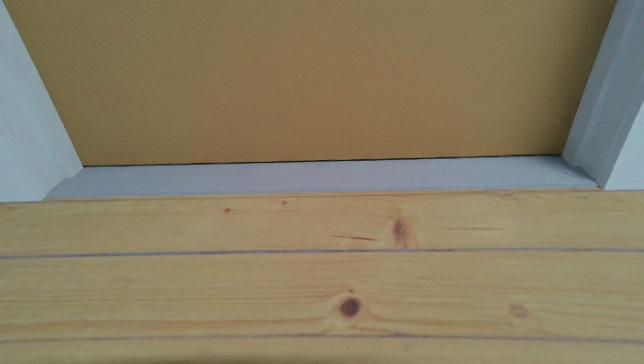

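move:
  base: {"rotate_rad": 0.61}
  speeds: {"rotate_rad": 0.8}

move:
  base: {"translate_m": 0.335, "strafe_m": -0.271}
  speeds: {"translate_m": 0.25}
  cameras: ["base_camera"]

move:
  base: {"translate_m": 0.303, "strafe_m": -0.212}
  speeds: {"translate_m": 0.12}
  cameras: ["all"]

Scene clock: 463.47 s.
move: done
base_odometry: x=+1.111 y=+1.420 heading=+0.090
base_tilt: forward=-0.3 right=+0.2
base_status: done
joint_positions: joint_1_rad=-0.009 joint_2_rad=-0.920 joint_3_rad=+3.138 joint_4_rad=-1.188 joint_5_rad=+0.010 joint_6_rad=-1.239 joint_7_rad=+0.004 hand_index_mcp=+0.173 hand_index_abd=+0.002 hand_index_pip=-0.293 hand_index_dip=+0.715 hand_middle_mcp=+0.132 hand_middle_abd=+0.089 hand_middle_pip=-0.290 hand_middle_dip=+0.714 hand_ring_mcp=+0.494 hand_ring_abd=+0.101 hand_ring_pip=-0.102 hand_ring_dip=+0.696 hand_thumb_cmc=-0.559 hand_thumb_axl=+0.677 hand_thumb_mcp=+0.197 hand_thumb_ipl=+0.182 hand_current_limit=+0.650 hand_speed=-0.600
joint_status: not commanded
hand_state: blocked,goal,blocked,goal,blocked,goal,blocked,goal,goal,goal,goal,goal,goal,goal,blocked,goal
index_mcp_current_ma: 348
index_abd_current_ma: 2
index_pip_current_ma: 98
index_dip_current_ma: 43
middle_mcp_current_ma: 342
middle_abd_current_ma: -18
middle_pip_current_ma: 110
middle_dip_current_ma: 40
ring_mcp_current_ma: -11
ring_abd_current_ma: 0
ring_pip_current_ma: -2
ring_dip_current_ma: 0
thumb_cmc_current_ma: 20
thumb_axl_current_ma: -1
thumb_mcp_current_ma: 454
thumb_ipl_current_ma: 43
hand_goal_index_mcp: 0.080
hand_goal_index_abd: 0.000
hand_goal_index_pip: -0.330
hand_goal_index_dip: 0.696
hand_goal_middle_mcp: 0.040
hand_goal_middle_abd: 0.100
hand_goal_middle_pip: -0.330
hand_goal_middle_dip: 0.696
hand_goal_ring_mcp: 0.500
hand_goal_ring_abd: 0.100
hand_goal_ring_pip: -0.100
hand_goal_ring_dip: 0.696
hand_goal_thumb_cmc: -0.570
hand_goal_thumb_axl: 0.678
hand_goal_thumb_mcp: 0.080
hand_goal_thumb_ipl: 0.168
motor_effort: joint_1_rad=-1(2) joint_2_rad=+17(17) joint_3_rad=+1(1) joint_4_rad=+10(10) joint_5_rad=+0(1) joint_6_rad=+11(12) joint_7_rad=+0(1)
hand_pose: x=+0.1738 y=+0.0225 z=+1.1741 quat_wxyz=(+0.514, -0.486, +0.481, -0.518) (m; base frame)
hand_target: x=+0.1698 y=+0.0314 z=+1.1492 quat_wxyz=(+0.510, -0.498, +0.507, -0.485) (m; base frame)
hand_status: not commanded
pictures: none

Scene clock: 466.03 s.
move: done
base_odometry: x=+1.469 y=+1.180 heading=+0.090
base_tilt: forward=-0.3 right=+0.2
base_status: done
joint_positions: joint_1_rad=-0.006 joint_2_rad=-0.920 joint_3_rad=+3.138 joint_4_rad=-1.192 joint_5_rad=+0.010 joint_6_rad=-1.240 joint_7_rad=+0.004 hand_index_mcp=+0.173 hand_index_abd=+0.002 hand_index_pip=-0.293 hand_index_dip=+0.716 hand_middle_mcp=+0.131 hand_middle_abd=+0.088 hand_middle_pip=-0.290 hand_middle_dip=+0.714 hand_ring_mcp=+0.494 hand_ring_abd=+0.101 hand_ring_pip=-0.102 hand_ring_dip=+0.696 hand_thumb_cmc=-0.558 hand_thumb_axl=+0.677 hand_thumb_mcp=+0.197 hand_thumb_ipl=+0.182 hand_current_limit=+0.650 hand_speed=-0.600
joint_status: not commanded
hand_state: blocked,goal,blocked,goal,blocked,goal,blocked,goal,goal,goal,goal,goal,goal,goal,blocked,goal
index_mcp_current_ma: 347
index_abd_current_ma: 3
index_pip_current_ma: 99
index_dip_current_ma: 44
middle_mcp_current_ma: 339
middle_abd_current_ma: -19
middle_pip_current_ma: 110
middle_dip_current_ma: 40
ring_mcp_current_ma: -11
ring_abd_current_ma: 0
ring_pip_current_ma: -2
ring_dip_current_ma: 0
thumb_cmc_current_ma: 24
thumb_axl_current_ma: -1
thumb_mcp_current_ma: 454
thumb_ipl_current_ma: 43
hand_goal_index_mcp: 0.080
hand_goal_index_abd: 0.000
hand_goal_index_pip: -0.330
hand_goal_index_dip: 0.696
hand_goal_middle_mcp: 0.040
hand_goal_middle_abd: 0.100
hand_goal_middle_pip: -0.330
hand_goal_middle_dip: 0.696
hand_goal_ring_mcp: 0.500
hand_goal_ring_abd: 0.100
hand_goal_ring_pip: -0.100
hand_goal_ring_dip: 0.696
hand_goal_thumb_cmc: -0.570
hand_goal_thumb_axl: 0.678
hand_goal_thumb_mcp: 0.080
hand_goal_thumb_ipl: 0.168
motor_effort: joint_1_rad=-1(3) joint_2_rad=+16(20) joint_3_rad=+1(2) joint_4_rad=+9(11) joint_5_rad=+0(2) joint_6_rad=+12(12) joint_7_rad=+0(1)
hand_pose: x=+0.1748 y=+0.0225 z=+1.1722 quat_wxyz=(+0.512, -0.487, +0.483, -0.517) (m; base frame)
hand_target: x=+0.1698 y=+0.0314 z=+1.1492 quat_wxyz=(+0.510, -0.498, +0.507, -0.485) (m; base frame)
hand_status: not commanded
pictures: base_camera

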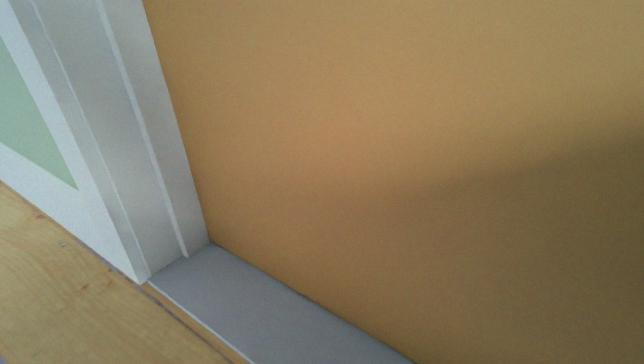

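Scene clock: 472.53 s.
move: time_out
base_odometry: x=+1.787 y=+0.998 heading=+0.093
base_tilt: forward=-0.3 right=+0.2
base_status: translate_m time_out (by the wheels' count: +0.300 of +0.303); strafe_m time_out (by the wheels' count: -0.210 of -0.212)
joint_positions: joint_1_rad=-0.003 joint_2_rad=-0.913 joint_3_rad=+3.141 joint_4_rad=-1.202 joint_5_rad=+0.001 joint_6_rad=-1.245 joint_7_rad=+0.003 hand_index_mcp=+0.169 hand_index_abd=+0.007 hand_index_pip=-0.291 hand_index_dip=+0.716 hand_middle_mcp=+0.128 hand_middle_abd=+0.084 hand_middle_pip=-0.290 hand_middle_dip=+0.714 hand_ring_mcp=+0.493 hand_ring_abd=+0.101 hand_ring_pip=-0.102 hand_ring_dip=+0.696 hand_thumb_cmc=-0.556 hand_thumb_axl=+0.677 hand_thumb_mcp=+0.197 hand_thumb_ipl=+0.186 hand_current_limit=+0.650 hand_speed=-0.600
joint_status: not commanded
hand_state: blocked,goal,blocked,blocked,blocked,goal,blocked,goal,goal,goal,goal,goal,goal,goal,blocked,goal
index_mcp_current_ma: 330
index_abd_current_ma: 10
index_pip_current_ma: 104
index_dip_current_ma: 46
middle_mcp_current_ma: 324
middle_abd_current_ma: -29
middle_pip_current_ma: 110
middle_dip_current_ma: 40
ring_mcp_current_ma: -13
ring_abd_current_ma: 0
ring_pip_current_ma: -2
ring_dip_current_ma: 0
thumb_cmc_current_ma: 29
thumb_axl_current_ma: -1
thumb_mcp_current_ma: 454
thumb_ipl_current_ma: 56
hand_goal_index_mcp: 0.080
hand_goal_index_abd: 0.000
hand_goal_index_pip: -0.330
hand_goal_index_dip: 0.696
hand_goal_middle_mcp: 0.040
hand_goal_middle_abd: 0.100
hand_goal_middle_pip: -0.330
hand_goal_middle_dip: 0.696
hand_goal_ring_mcp: 0.500
hand_goal_ring_abd: 0.100
hand_goal_ring_pip: -0.100
hand_goal_ring_dip: 0.696
hand_goal_thumb_cmc: -0.570
hand_goal_thumb_axl: 0.678
hand_goal_thumb_mcp: 0.080
hand_goal_thumb_ipl: 0.168
motor_effort: joint_1_rad=-2(5) joint_2_rad=+16(22) joint_3_rad=+1(5) joint_4_rad=+10(14) joint_5_rad=+0(4) joint_6_rad=+11(13) joint_7_rad=+0(1)
hand_pose: x=+0.1801 y=+0.0238 z=+1.1666 quat_wxyz=(+0.509, -0.492, +0.489, -0.509) (m; base frame)
hand_target: x=+0.1698 y=+0.0314 z=+1.1492 quat_wxyz=(+0.510, -0.498, +0.507, -0.485) (m; base frame)
hand_status: not commanded
pictures: base_camera, wrist_camera

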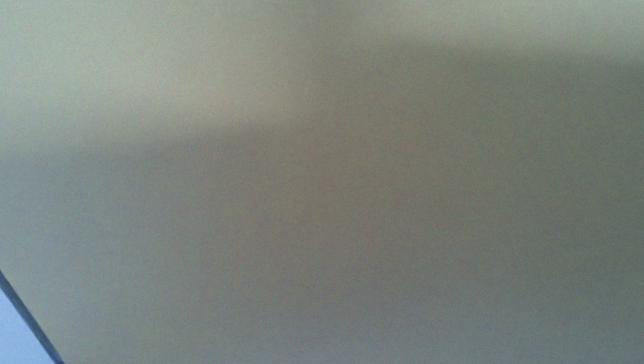

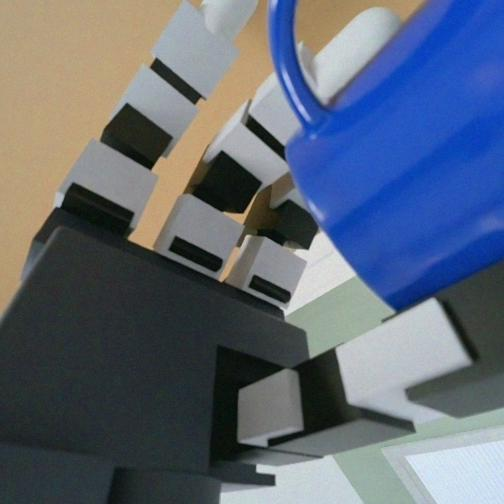

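move:
  base: {"translate_m": -0.311, "strafe_m": 0.218}
  speeds: {"translate_m": 0.2}
  cameras: ["base_camera"]

move:
  base: {"rotate_rad": -1.046}
  speeds: {"rotate_rad": 0.6}
  cameras: ["base_camera"]

Scene clock: 479.50 s.
move: done
base_odometry: x=+1.457 y=+1.186 heading=+0.094
base_tilt: forward=-0.3 right=+0.2
base_status: done
joint_positions: joint_1_rad=+0.000 joint_2_rad=-0.918 joint_3_rad=+3.142 joint_4_rad=-1.208 joint_5_rad=-0.003 joint_6_rad=-1.251 joint_7_rad=+0.002 hand_index_mcp=+0.164 hand_index_abd=+0.009 hand_index_pip=-0.288 hand_index_dip=+0.718 hand_middle_mcp=+0.126 hand_middle_abd=+0.081 hand_middle_pip=-0.288 hand_middle_dip=+0.714 hand_ring_mcp=+0.492 hand_ring_abd=+0.101 hand_ring_pip=-0.102 hand_ring_dip=+0.696 hand_thumb_cmc=-0.558 hand_thumb_axl=+0.677 hand_thumb_mcp=+0.196 hand_thumb_ipl=+0.190 hand_current_limit=+0.650 hand_speed=-0.600
joint_status: not commanded
hand_state: blocked,goal,blocked,blocked,blocked,goal,blocked,goal,goal,goal,goal,goal,goal,goal,blocked,blocked
index_mcp_current_ma: 307
index_abd_current_ma: 14
index_pip_current_ma: 117
index_dip_current_ma: 50
middle_mcp_current_ma: 316
middle_abd_current_ma: -35
middle_pip_current_ma: 115
middle_dip_current_ma: 40
ring_mcp_current_ma: -16
ring_abd_current_ma: 0
ring_pip_current_ma: -2
ring_dip_current_ma: 0
thumb_cmc_current_ma: 24
thumb_axl_current_ma: -1
thumb_mcp_current_ma: 454
thumb_ipl_current_ma: 74
hand_goal_index_mcp: 0.080
hand_goal_index_abd: 0.000
hand_goal_index_pip: -0.330
hand_goal_index_dip: 0.696
hand_goal_middle_mcp: 0.040
hand_goal_middle_abd: 0.100
hand_goal_middle_pip: -0.330
hand_goal_middle_dip: 0.696
hand_goal_ring_mcp: 0.500
hand_goal_ring_abd: 0.100
hand_goal_ring_pip: -0.100
hand_goal_ring_dip: 0.696
hand_goal_thumb_cmc: -0.570
hand_goal_thumb_axl: 0.678
hand_goal_thumb_mcp: 0.080
hand_goal_thumb_ipl: 0.168
motor_effort: joint_1_rad=-1(6) joint_2_rad=+16(26) joint_3_rad=+1(7) joint_4_rad=+10(18) joint_5_rad=+0(5) joint_6_rad=+11(12) joint_7_rad=+0(1)
hand_pose: x=+0.1785 y=+0.0248 z=+1.1626 quat_wxyz=(+0.508, -0.494, +0.491, -0.507) (m; base frame)
hand_target: x=+0.1698 y=+0.0314 z=+1.1492 quat_wxyz=(+0.510, -0.498, +0.507, -0.485) (m; base frame)
hand_status: not commanded
pictures: base_camera

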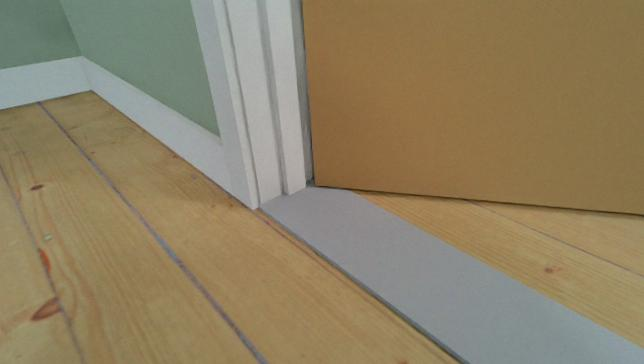

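Scene clock: 481.93 s.
move: done
base_odometry: x=+1.457 y=+1.186 heading=-0.952
base_tilt: forward=-0.3 right=+0.2
base_status: done
joint_positions: joint_1_rad=+0.000 joint_2_rad=-0.918 joint_3_rad=+3.142 joint_4_rad=-1.208 joint_5_rad=-0.003 joint_6_rad=-1.251 joint_7_rad=+0.002 hand_index_mcp=+0.164 hand_index_abd=+0.009 hand_index_pip=-0.288 hand_index_dip=+0.718 hand_middle_mcp=+0.126 hand_middle_abd=+0.081 hand_middle_pip=-0.288 hand_middle_dip=+0.714 hand_ring_mcp=+0.492 hand_ring_abd=+0.101 hand_ring_pip=-0.102 hand_ring_dip=+0.696 hand_thumb_cmc=-0.558 hand_thumb_axl=+0.677 hand_thumb_mcp=+0.196 hand_thumb_ipl=+0.190 hand_current_limit=+0.650 hand_speed=-0.600
joint_status: not commanded
hand_state: blocked,goal,blocked,blocked,blocked,goal,blocked,goal,goal,goal,goal,goal,goal,goal,blocked,blocked
index_mcp_current_ma: 307
index_abd_current_ma: 14
index_pip_current_ma: 117
index_dip_current_ma: 50
middle_mcp_current_ma: 316
middle_abd_current_ma: -35
middle_pip_current_ma: 115
middle_dip_current_ma: 40
ring_mcp_current_ma: -16
ring_abd_current_ma: 0
ring_pip_current_ma: -2
ring_dip_current_ma: 0
thumb_cmc_current_ma: 24
thumb_axl_current_ma: -1
thumb_mcp_current_ma: 454
thumb_ipl_current_ma: 74
hand_goal_index_mcp: 0.080
hand_goal_index_abd: 0.000
hand_goal_index_pip: -0.330
hand_goal_index_dip: 0.696
hand_goal_middle_mcp: 0.040
hand_goal_middle_abd: 0.100
hand_goal_middle_pip: -0.330
hand_goal_middle_dip: 0.696
hand_goal_ring_mcp: 0.500
hand_goal_ring_abd: 0.100
hand_goal_ring_pip: -0.100
hand_goal_ring_dip: 0.696
hand_goal_thumb_cmc: -0.570
hand_goal_thumb_axl: 0.678
hand_goal_thumb_mcp: 0.080
hand_goal_thumb_ipl: 0.168
motor_effort: joint_1_rad=-1(2) joint_2_rad=+16(17) joint_3_rad=+1(1) joint_4_rad=+10(10) joint_5_rad=+0(1) joint_6_rad=+11(12) joint_7_rad=+0(1)
hand_pose: x=+0.1785 y=+0.0248 z=+1.1626 quat_wxyz=(+0.508, -0.494, +0.491, -0.507) (m; base frame)
hand_target: x=+0.1698 y=+0.0314 z=+1.1492 quat_wxyz=(+0.510, -0.498, +0.507, -0.485) (m; base frame)
hand_status: not commanded
pictures: base_camera

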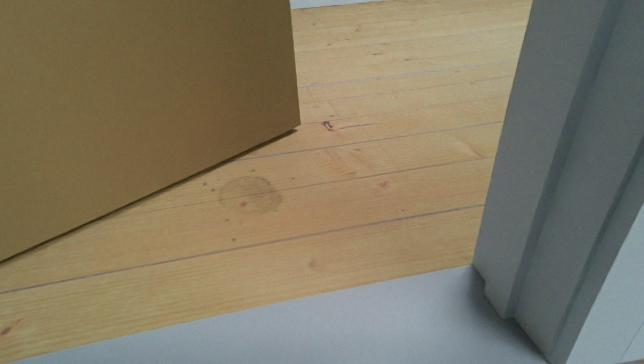

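move:
  base: {"translate_m": 1.14, "strafe_m": 0.505}
  speeds: {"translate_m": 0.15}
  cameras: ["all"]

Scene clock: 496.67 s.
move: done
base_odometry: x=+2.529 y=+0.550 heading=-0.953
base_tilt: forward=-0.3 right=+0.2
base_status: done
joint_positions: joint_1_rad=-0.001 joint_2_rad=-0.923 joint_3_rad=+3.142 joint_4_rad=-1.208 joint_5_rad=-0.014 joint_6_rad=-1.259 joint_7_rad=-0.001 hand_index_mcp=+0.158 hand_index_abd=+0.008 hand_index_pip=-0.284 hand_index_dip=+0.720 hand_middle_mcp=+0.122 hand_middle_abd=+0.078 hand_middle_pip=-0.288 hand_middle_dip=+0.714 hand_ring_mcp=+0.491 hand_ring_abd=+0.100 hand_ring_pip=-0.102 hand_ring_dip=+0.696 hand_thumb_cmc=-0.556 hand_thumb_axl=+0.676 hand_thumb_mcp=+0.196 hand_thumb_ipl=+0.196 hand_current_limit=+0.650 hand_speed=-0.600
joint_status: not commanded
hand_state: blocked,goal,blocked,blocked,blocked,blocked,blocked,goal,goal,goal,goal,goal,goal,goal,blocked,blocked
index_mcp_current_ma: 276
index_abd_current_ma: 11
index_pip_current_ma: 131
index_dip_current_ma: 58
middle_mcp_current_ma: 297
middle_abd_current_ma: -42
middle_pip_current_ma: 116
middle_dip_current_ma: 40
ring_mcp_current_ma: -18
ring_abd_current_ma: 0
ring_pip_current_ma: -2
ring_dip_current_ma: 0
thumb_cmc_current_ma: 30
thumb_axl_current_ma: -2
thumb_mcp_current_ma: 454
thumb_ipl_current_ma: 101
hand_goal_index_mcp: 0.080
hand_goal_index_abd: 0.000
hand_goal_index_pip: -0.330
hand_goal_index_dip: 0.696
hand_goal_middle_mcp: 0.040
hand_goal_middle_abd: 0.100
hand_goal_middle_pip: -0.330
hand_goal_middle_dip: 0.696
hand_goal_ring_mcp: 0.500
hand_goal_ring_abd: 0.100
hand_goal_ring_pip: -0.100
hand_goal_ring_dip: 0.696
hand_goal_thumb_cmc: -0.570
hand_goal_thumb_axl: 0.678
hand_goal_thumb_mcp: 0.080
hand_goal_thumb_ipl: 0.168
motor_effort: joint_1_rad=-1(12) joint_2_rad=+16(28) joint_3_rad=+1(14) joint_4_rad=+10(14) joint_5_rad=+0(9) joint_6_rad=+11(14) joint_7_rad=+0(2)
hand_pose: x=+0.1749 y=+0.0282 z=+1.1607 quat_wxyz=(+0.512, -0.495, +0.491, -0.502) (m; base frame)
hand_target: x=+0.1698 y=+0.0314 z=+1.1492 quat_wxyz=(+0.510, -0.498, +0.507, -0.485) (m; base frame)
hand_status: not commanded
pictures: base_camera, wrist_camera

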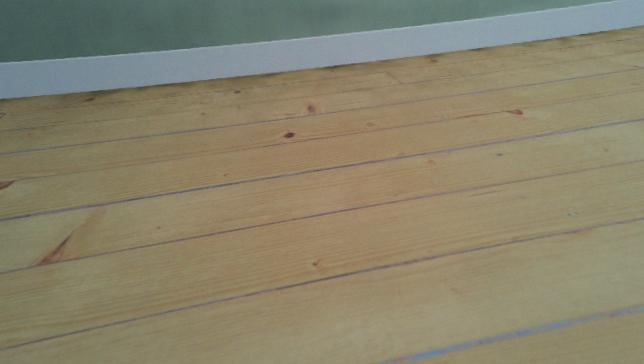

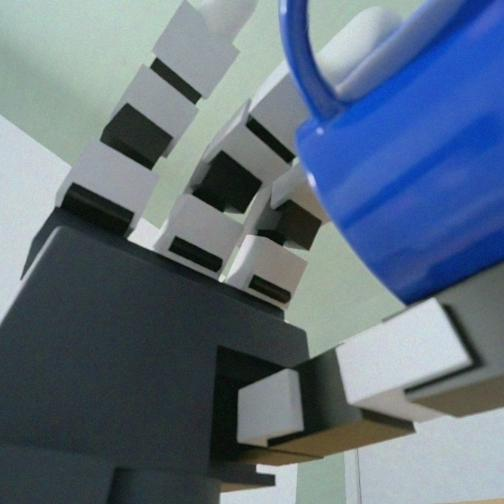

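move:
  joints: {"hand_current_limit": 0.75, "hand_index_mcp": 0.04, "hand_middle_mcp": 0.0, "hand_thumb_mcp": 0.05, "hand_thumb_ipl": 0.13}
  base: {"rotate_rad": -0.9}
  speeds: {"rotate_rad": 0.5}
  cameras: ["all"]

Scene clock: 508.97 s.
move: off_target
base_odometry: x=+2.529 y=+0.550 heading=-1.853
base_tilt: forward=-0.4 right=+0.2
base_status: done
joint_positions: joint_1_rad=-0.001 joint_2_rad=-0.923 joint_3_rad=+3.142 joint_4_rad=-1.208 joint_5_rad=-0.014 joint_6_rad=-1.259 joint_7_rad=-0.001 hand_index_mcp=+0.156 hand_index_abd=+0.008 hand_index_pip=-0.284 hand_index_dip=+0.720 hand_middle_mcp=+0.120 hand_middle_abd=+0.078 hand_middle_pip=-0.288 hand_middle_dip=+0.714 hand_ring_mcp=+0.491 hand_ring_abd=+0.100 hand_ring_pip=-0.102 hand_ring_dip=+0.696 hand_thumb_cmc=-0.556 hand_thumb_axl=+0.676 hand_thumb_mcp=+0.196 hand_thumb_ipl=+0.193 hand_current_limit=+0.750 hand_speed=-0.600
joint_status: hand_index_mcp off_target (ended at +0.156, target +0.040); hand_middle_mcp off_target (ended at +0.120, target +0.000); hand_thumb_mcp off_target (ended at +0.196, target +0.050); hand_thumb_ipl off_target (ended at +0.193, target +0.130); the others done
hand_state: blocked,goal,blocked,blocked,blocked,blocked,blocked,goal,goal,goal,goal,goal,goal,goal,blocked,blocked
index_mcp_current_ma: 460
index_abd_current_ma: 11
index_pip_current_ma: 131
index_dip_current_ma: 58
middle_mcp_current_ma: 481
middle_abd_current_ma: -42
middle_pip_current_ma: 116
middle_dip_current_ma: 40
ring_mcp_current_ma: -18
ring_abd_current_ma: 0
ring_pip_current_ma: -2
ring_dip_current_ma: 0
thumb_cmc_current_ma: 30
thumb_axl_current_ma: -2
thumb_mcp_current_ma: 481
thumb_ipl_current_ma: 288
hand_goal_index_mcp: 0.040
hand_goal_index_abd: 0.000
hand_goal_index_pip: -0.330
hand_goal_index_dip: 0.696
hand_goal_middle_mcp: 0.000
hand_goal_middle_abd: 0.100
hand_goal_middle_pip: -0.330
hand_goal_middle_dip: 0.696
hand_goal_ring_mcp: 0.500
hand_goal_ring_abd: 0.100
hand_goal_ring_pip: -0.100
hand_goal_ring_dip: 0.696
hand_goal_thumb_cmc: -0.570
hand_goal_thumb_axl: 0.678
hand_goal_thumb_mcp: 0.050
hand_goal_thumb_ipl: 0.130
motor_effort: joint_1_rad=-1(2) joint_2_rad=+16(17) joint_3_rad=+1(1) joint_4_rad=+10(10) joint_5_rad=+0(1) joint_6_rad=+12(12) joint_7_rad=+0(1)
hand_pose: x=+0.1749 y=+0.0282 z=+1.1607 quat_wxyz=(+0.512, -0.495, +0.491, -0.502) (m; base frame)
hand_target: x=+0.1698 y=+0.0314 z=+1.1492 quat_wxyz=(+0.510, -0.498, +0.507, -0.485) (m; base frame)
hand_status: not commanded
pictures: base_camera, wrist_camera

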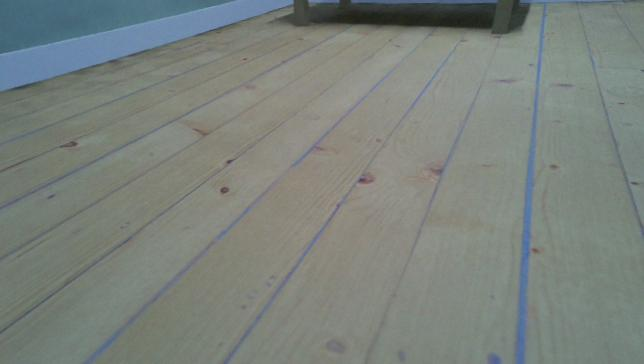

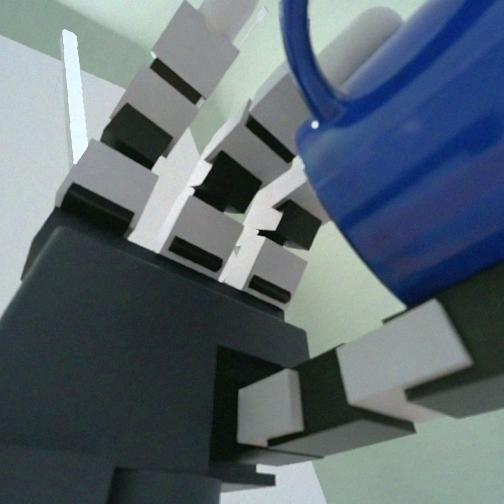

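move:
  base: {"translate_m": 0.742, "strafe_m": -0.112, "rotate_rad": -0.15}
  speeds: {"translate_m": 0.3, "rotate_rad": 0.5}
  cameras: ["all"]

Scene clock: 523.50 s.
move: done
base_odometry: x=+2.215 y=-0.132 heading=-2.003
base_tilt: forward=-0.3 right=+0.3
base_status: done
joint_positions: joint_1_rad=-0.001 joint_2_rad=-0.921 joint_3_rad=+3.142 joint_4_rad=-1.208 joint_5_rad=-0.014 joint_6_rad=-1.259 joint_7_rad=-0.001 hand_index_mcp=+0.156 hand_index_abd=+0.008 hand_index_pip=-0.284 hand_index_dip=+0.720 hand_middle_mcp=+0.120 hand_middle_abd=+0.078 hand_middle_pip=-0.288 hand_middle_dip=+0.714 hand_ring_mcp=+0.491 hand_ring_abd=+0.100 hand_ring_pip=-0.102 hand_ring_dip=+0.696 hand_thumb_cmc=-0.556 hand_thumb_axl=+0.676 hand_thumb_mcp=+0.196 hand_thumb_ipl=+0.193 hand_current_limit=+0.750 hand_speed=-0.600
joint_status: not commanded
hand_state: blocked,goal,blocked,blocked,blocked,blocked,blocked,goal,goal,goal,goal,goal,goal,goal,blocked,blocked
index_mcp_current_ma: 460
index_abd_current_ma: 11
index_pip_current_ma: 131
index_dip_current_ma: 58
middle_mcp_current_ma: 481
middle_abd_current_ma: -42
middle_pip_current_ma: 116
middle_dip_current_ma: 40
ring_mcp_current_ma: -18
ring_abd_current_ma: 0
ring_pip_current_ma: -2
ring_dip_current_ma: 0
thumb_cmc_current_ma: 30
thumb_axl_current_ma: -2
thumb_mcp_current_ma: 481
thumb_ipl_current_ma: 288
hand_goal_index_mcp: 0.040
hand_goal_index_abd: 0.000
hand_goal_index_pip: -0.330
hand_goal_index_dip: 0.696
hand_goal_middle_mcp: 0.000
hand_goal_middle_abd: 0.100
hand_goal_middle_pip: -0.330
hand_goal_middle_dip: 0.696
hand_goal_ring_mcp: 0.500
hand_goal_ring_abd: 0.100
hand_goal_ring_pip: -0.100
hand_goal_ring_dip: 0.696
hand_goal_thumb_cmc: -0.570
hand_goal_thumb_axl: 0.678
hand_goal_thumb_mcp: 0.050
hand_goal_thumb_ipl: 0.130
motor_effort: joint_1_rad=-1(2) joint_2_rad=+16(21) joint_3_rad=+1(1) joint_4_rad=+10(11) joint_5_rad=+0(1) joint_6_rad=+11(12) joint_7_rad=+0(1)
hand_pose: x=+0.1760 y=+0.0282 z=+1.1605 quat_wxyz=(+0.511, -0.496, +0.492, -0.501) (m; base frame)
hand_target: x=+0.1698 y=+0.0314 z=+1.1492 quat_wxyz=(+0.510, -0.498, +0.507, -0.485) (m; base frame)
hand_status: not commanded
pictures: base_camera, wrist_camera

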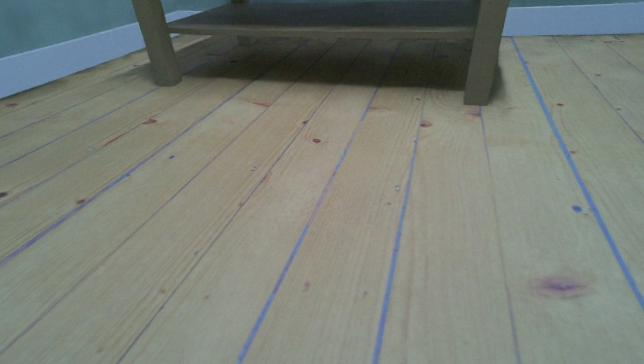

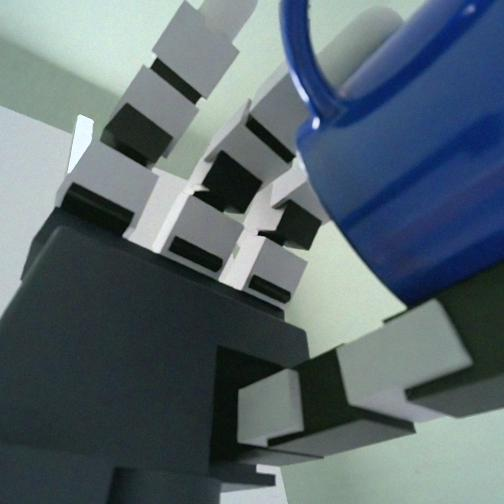

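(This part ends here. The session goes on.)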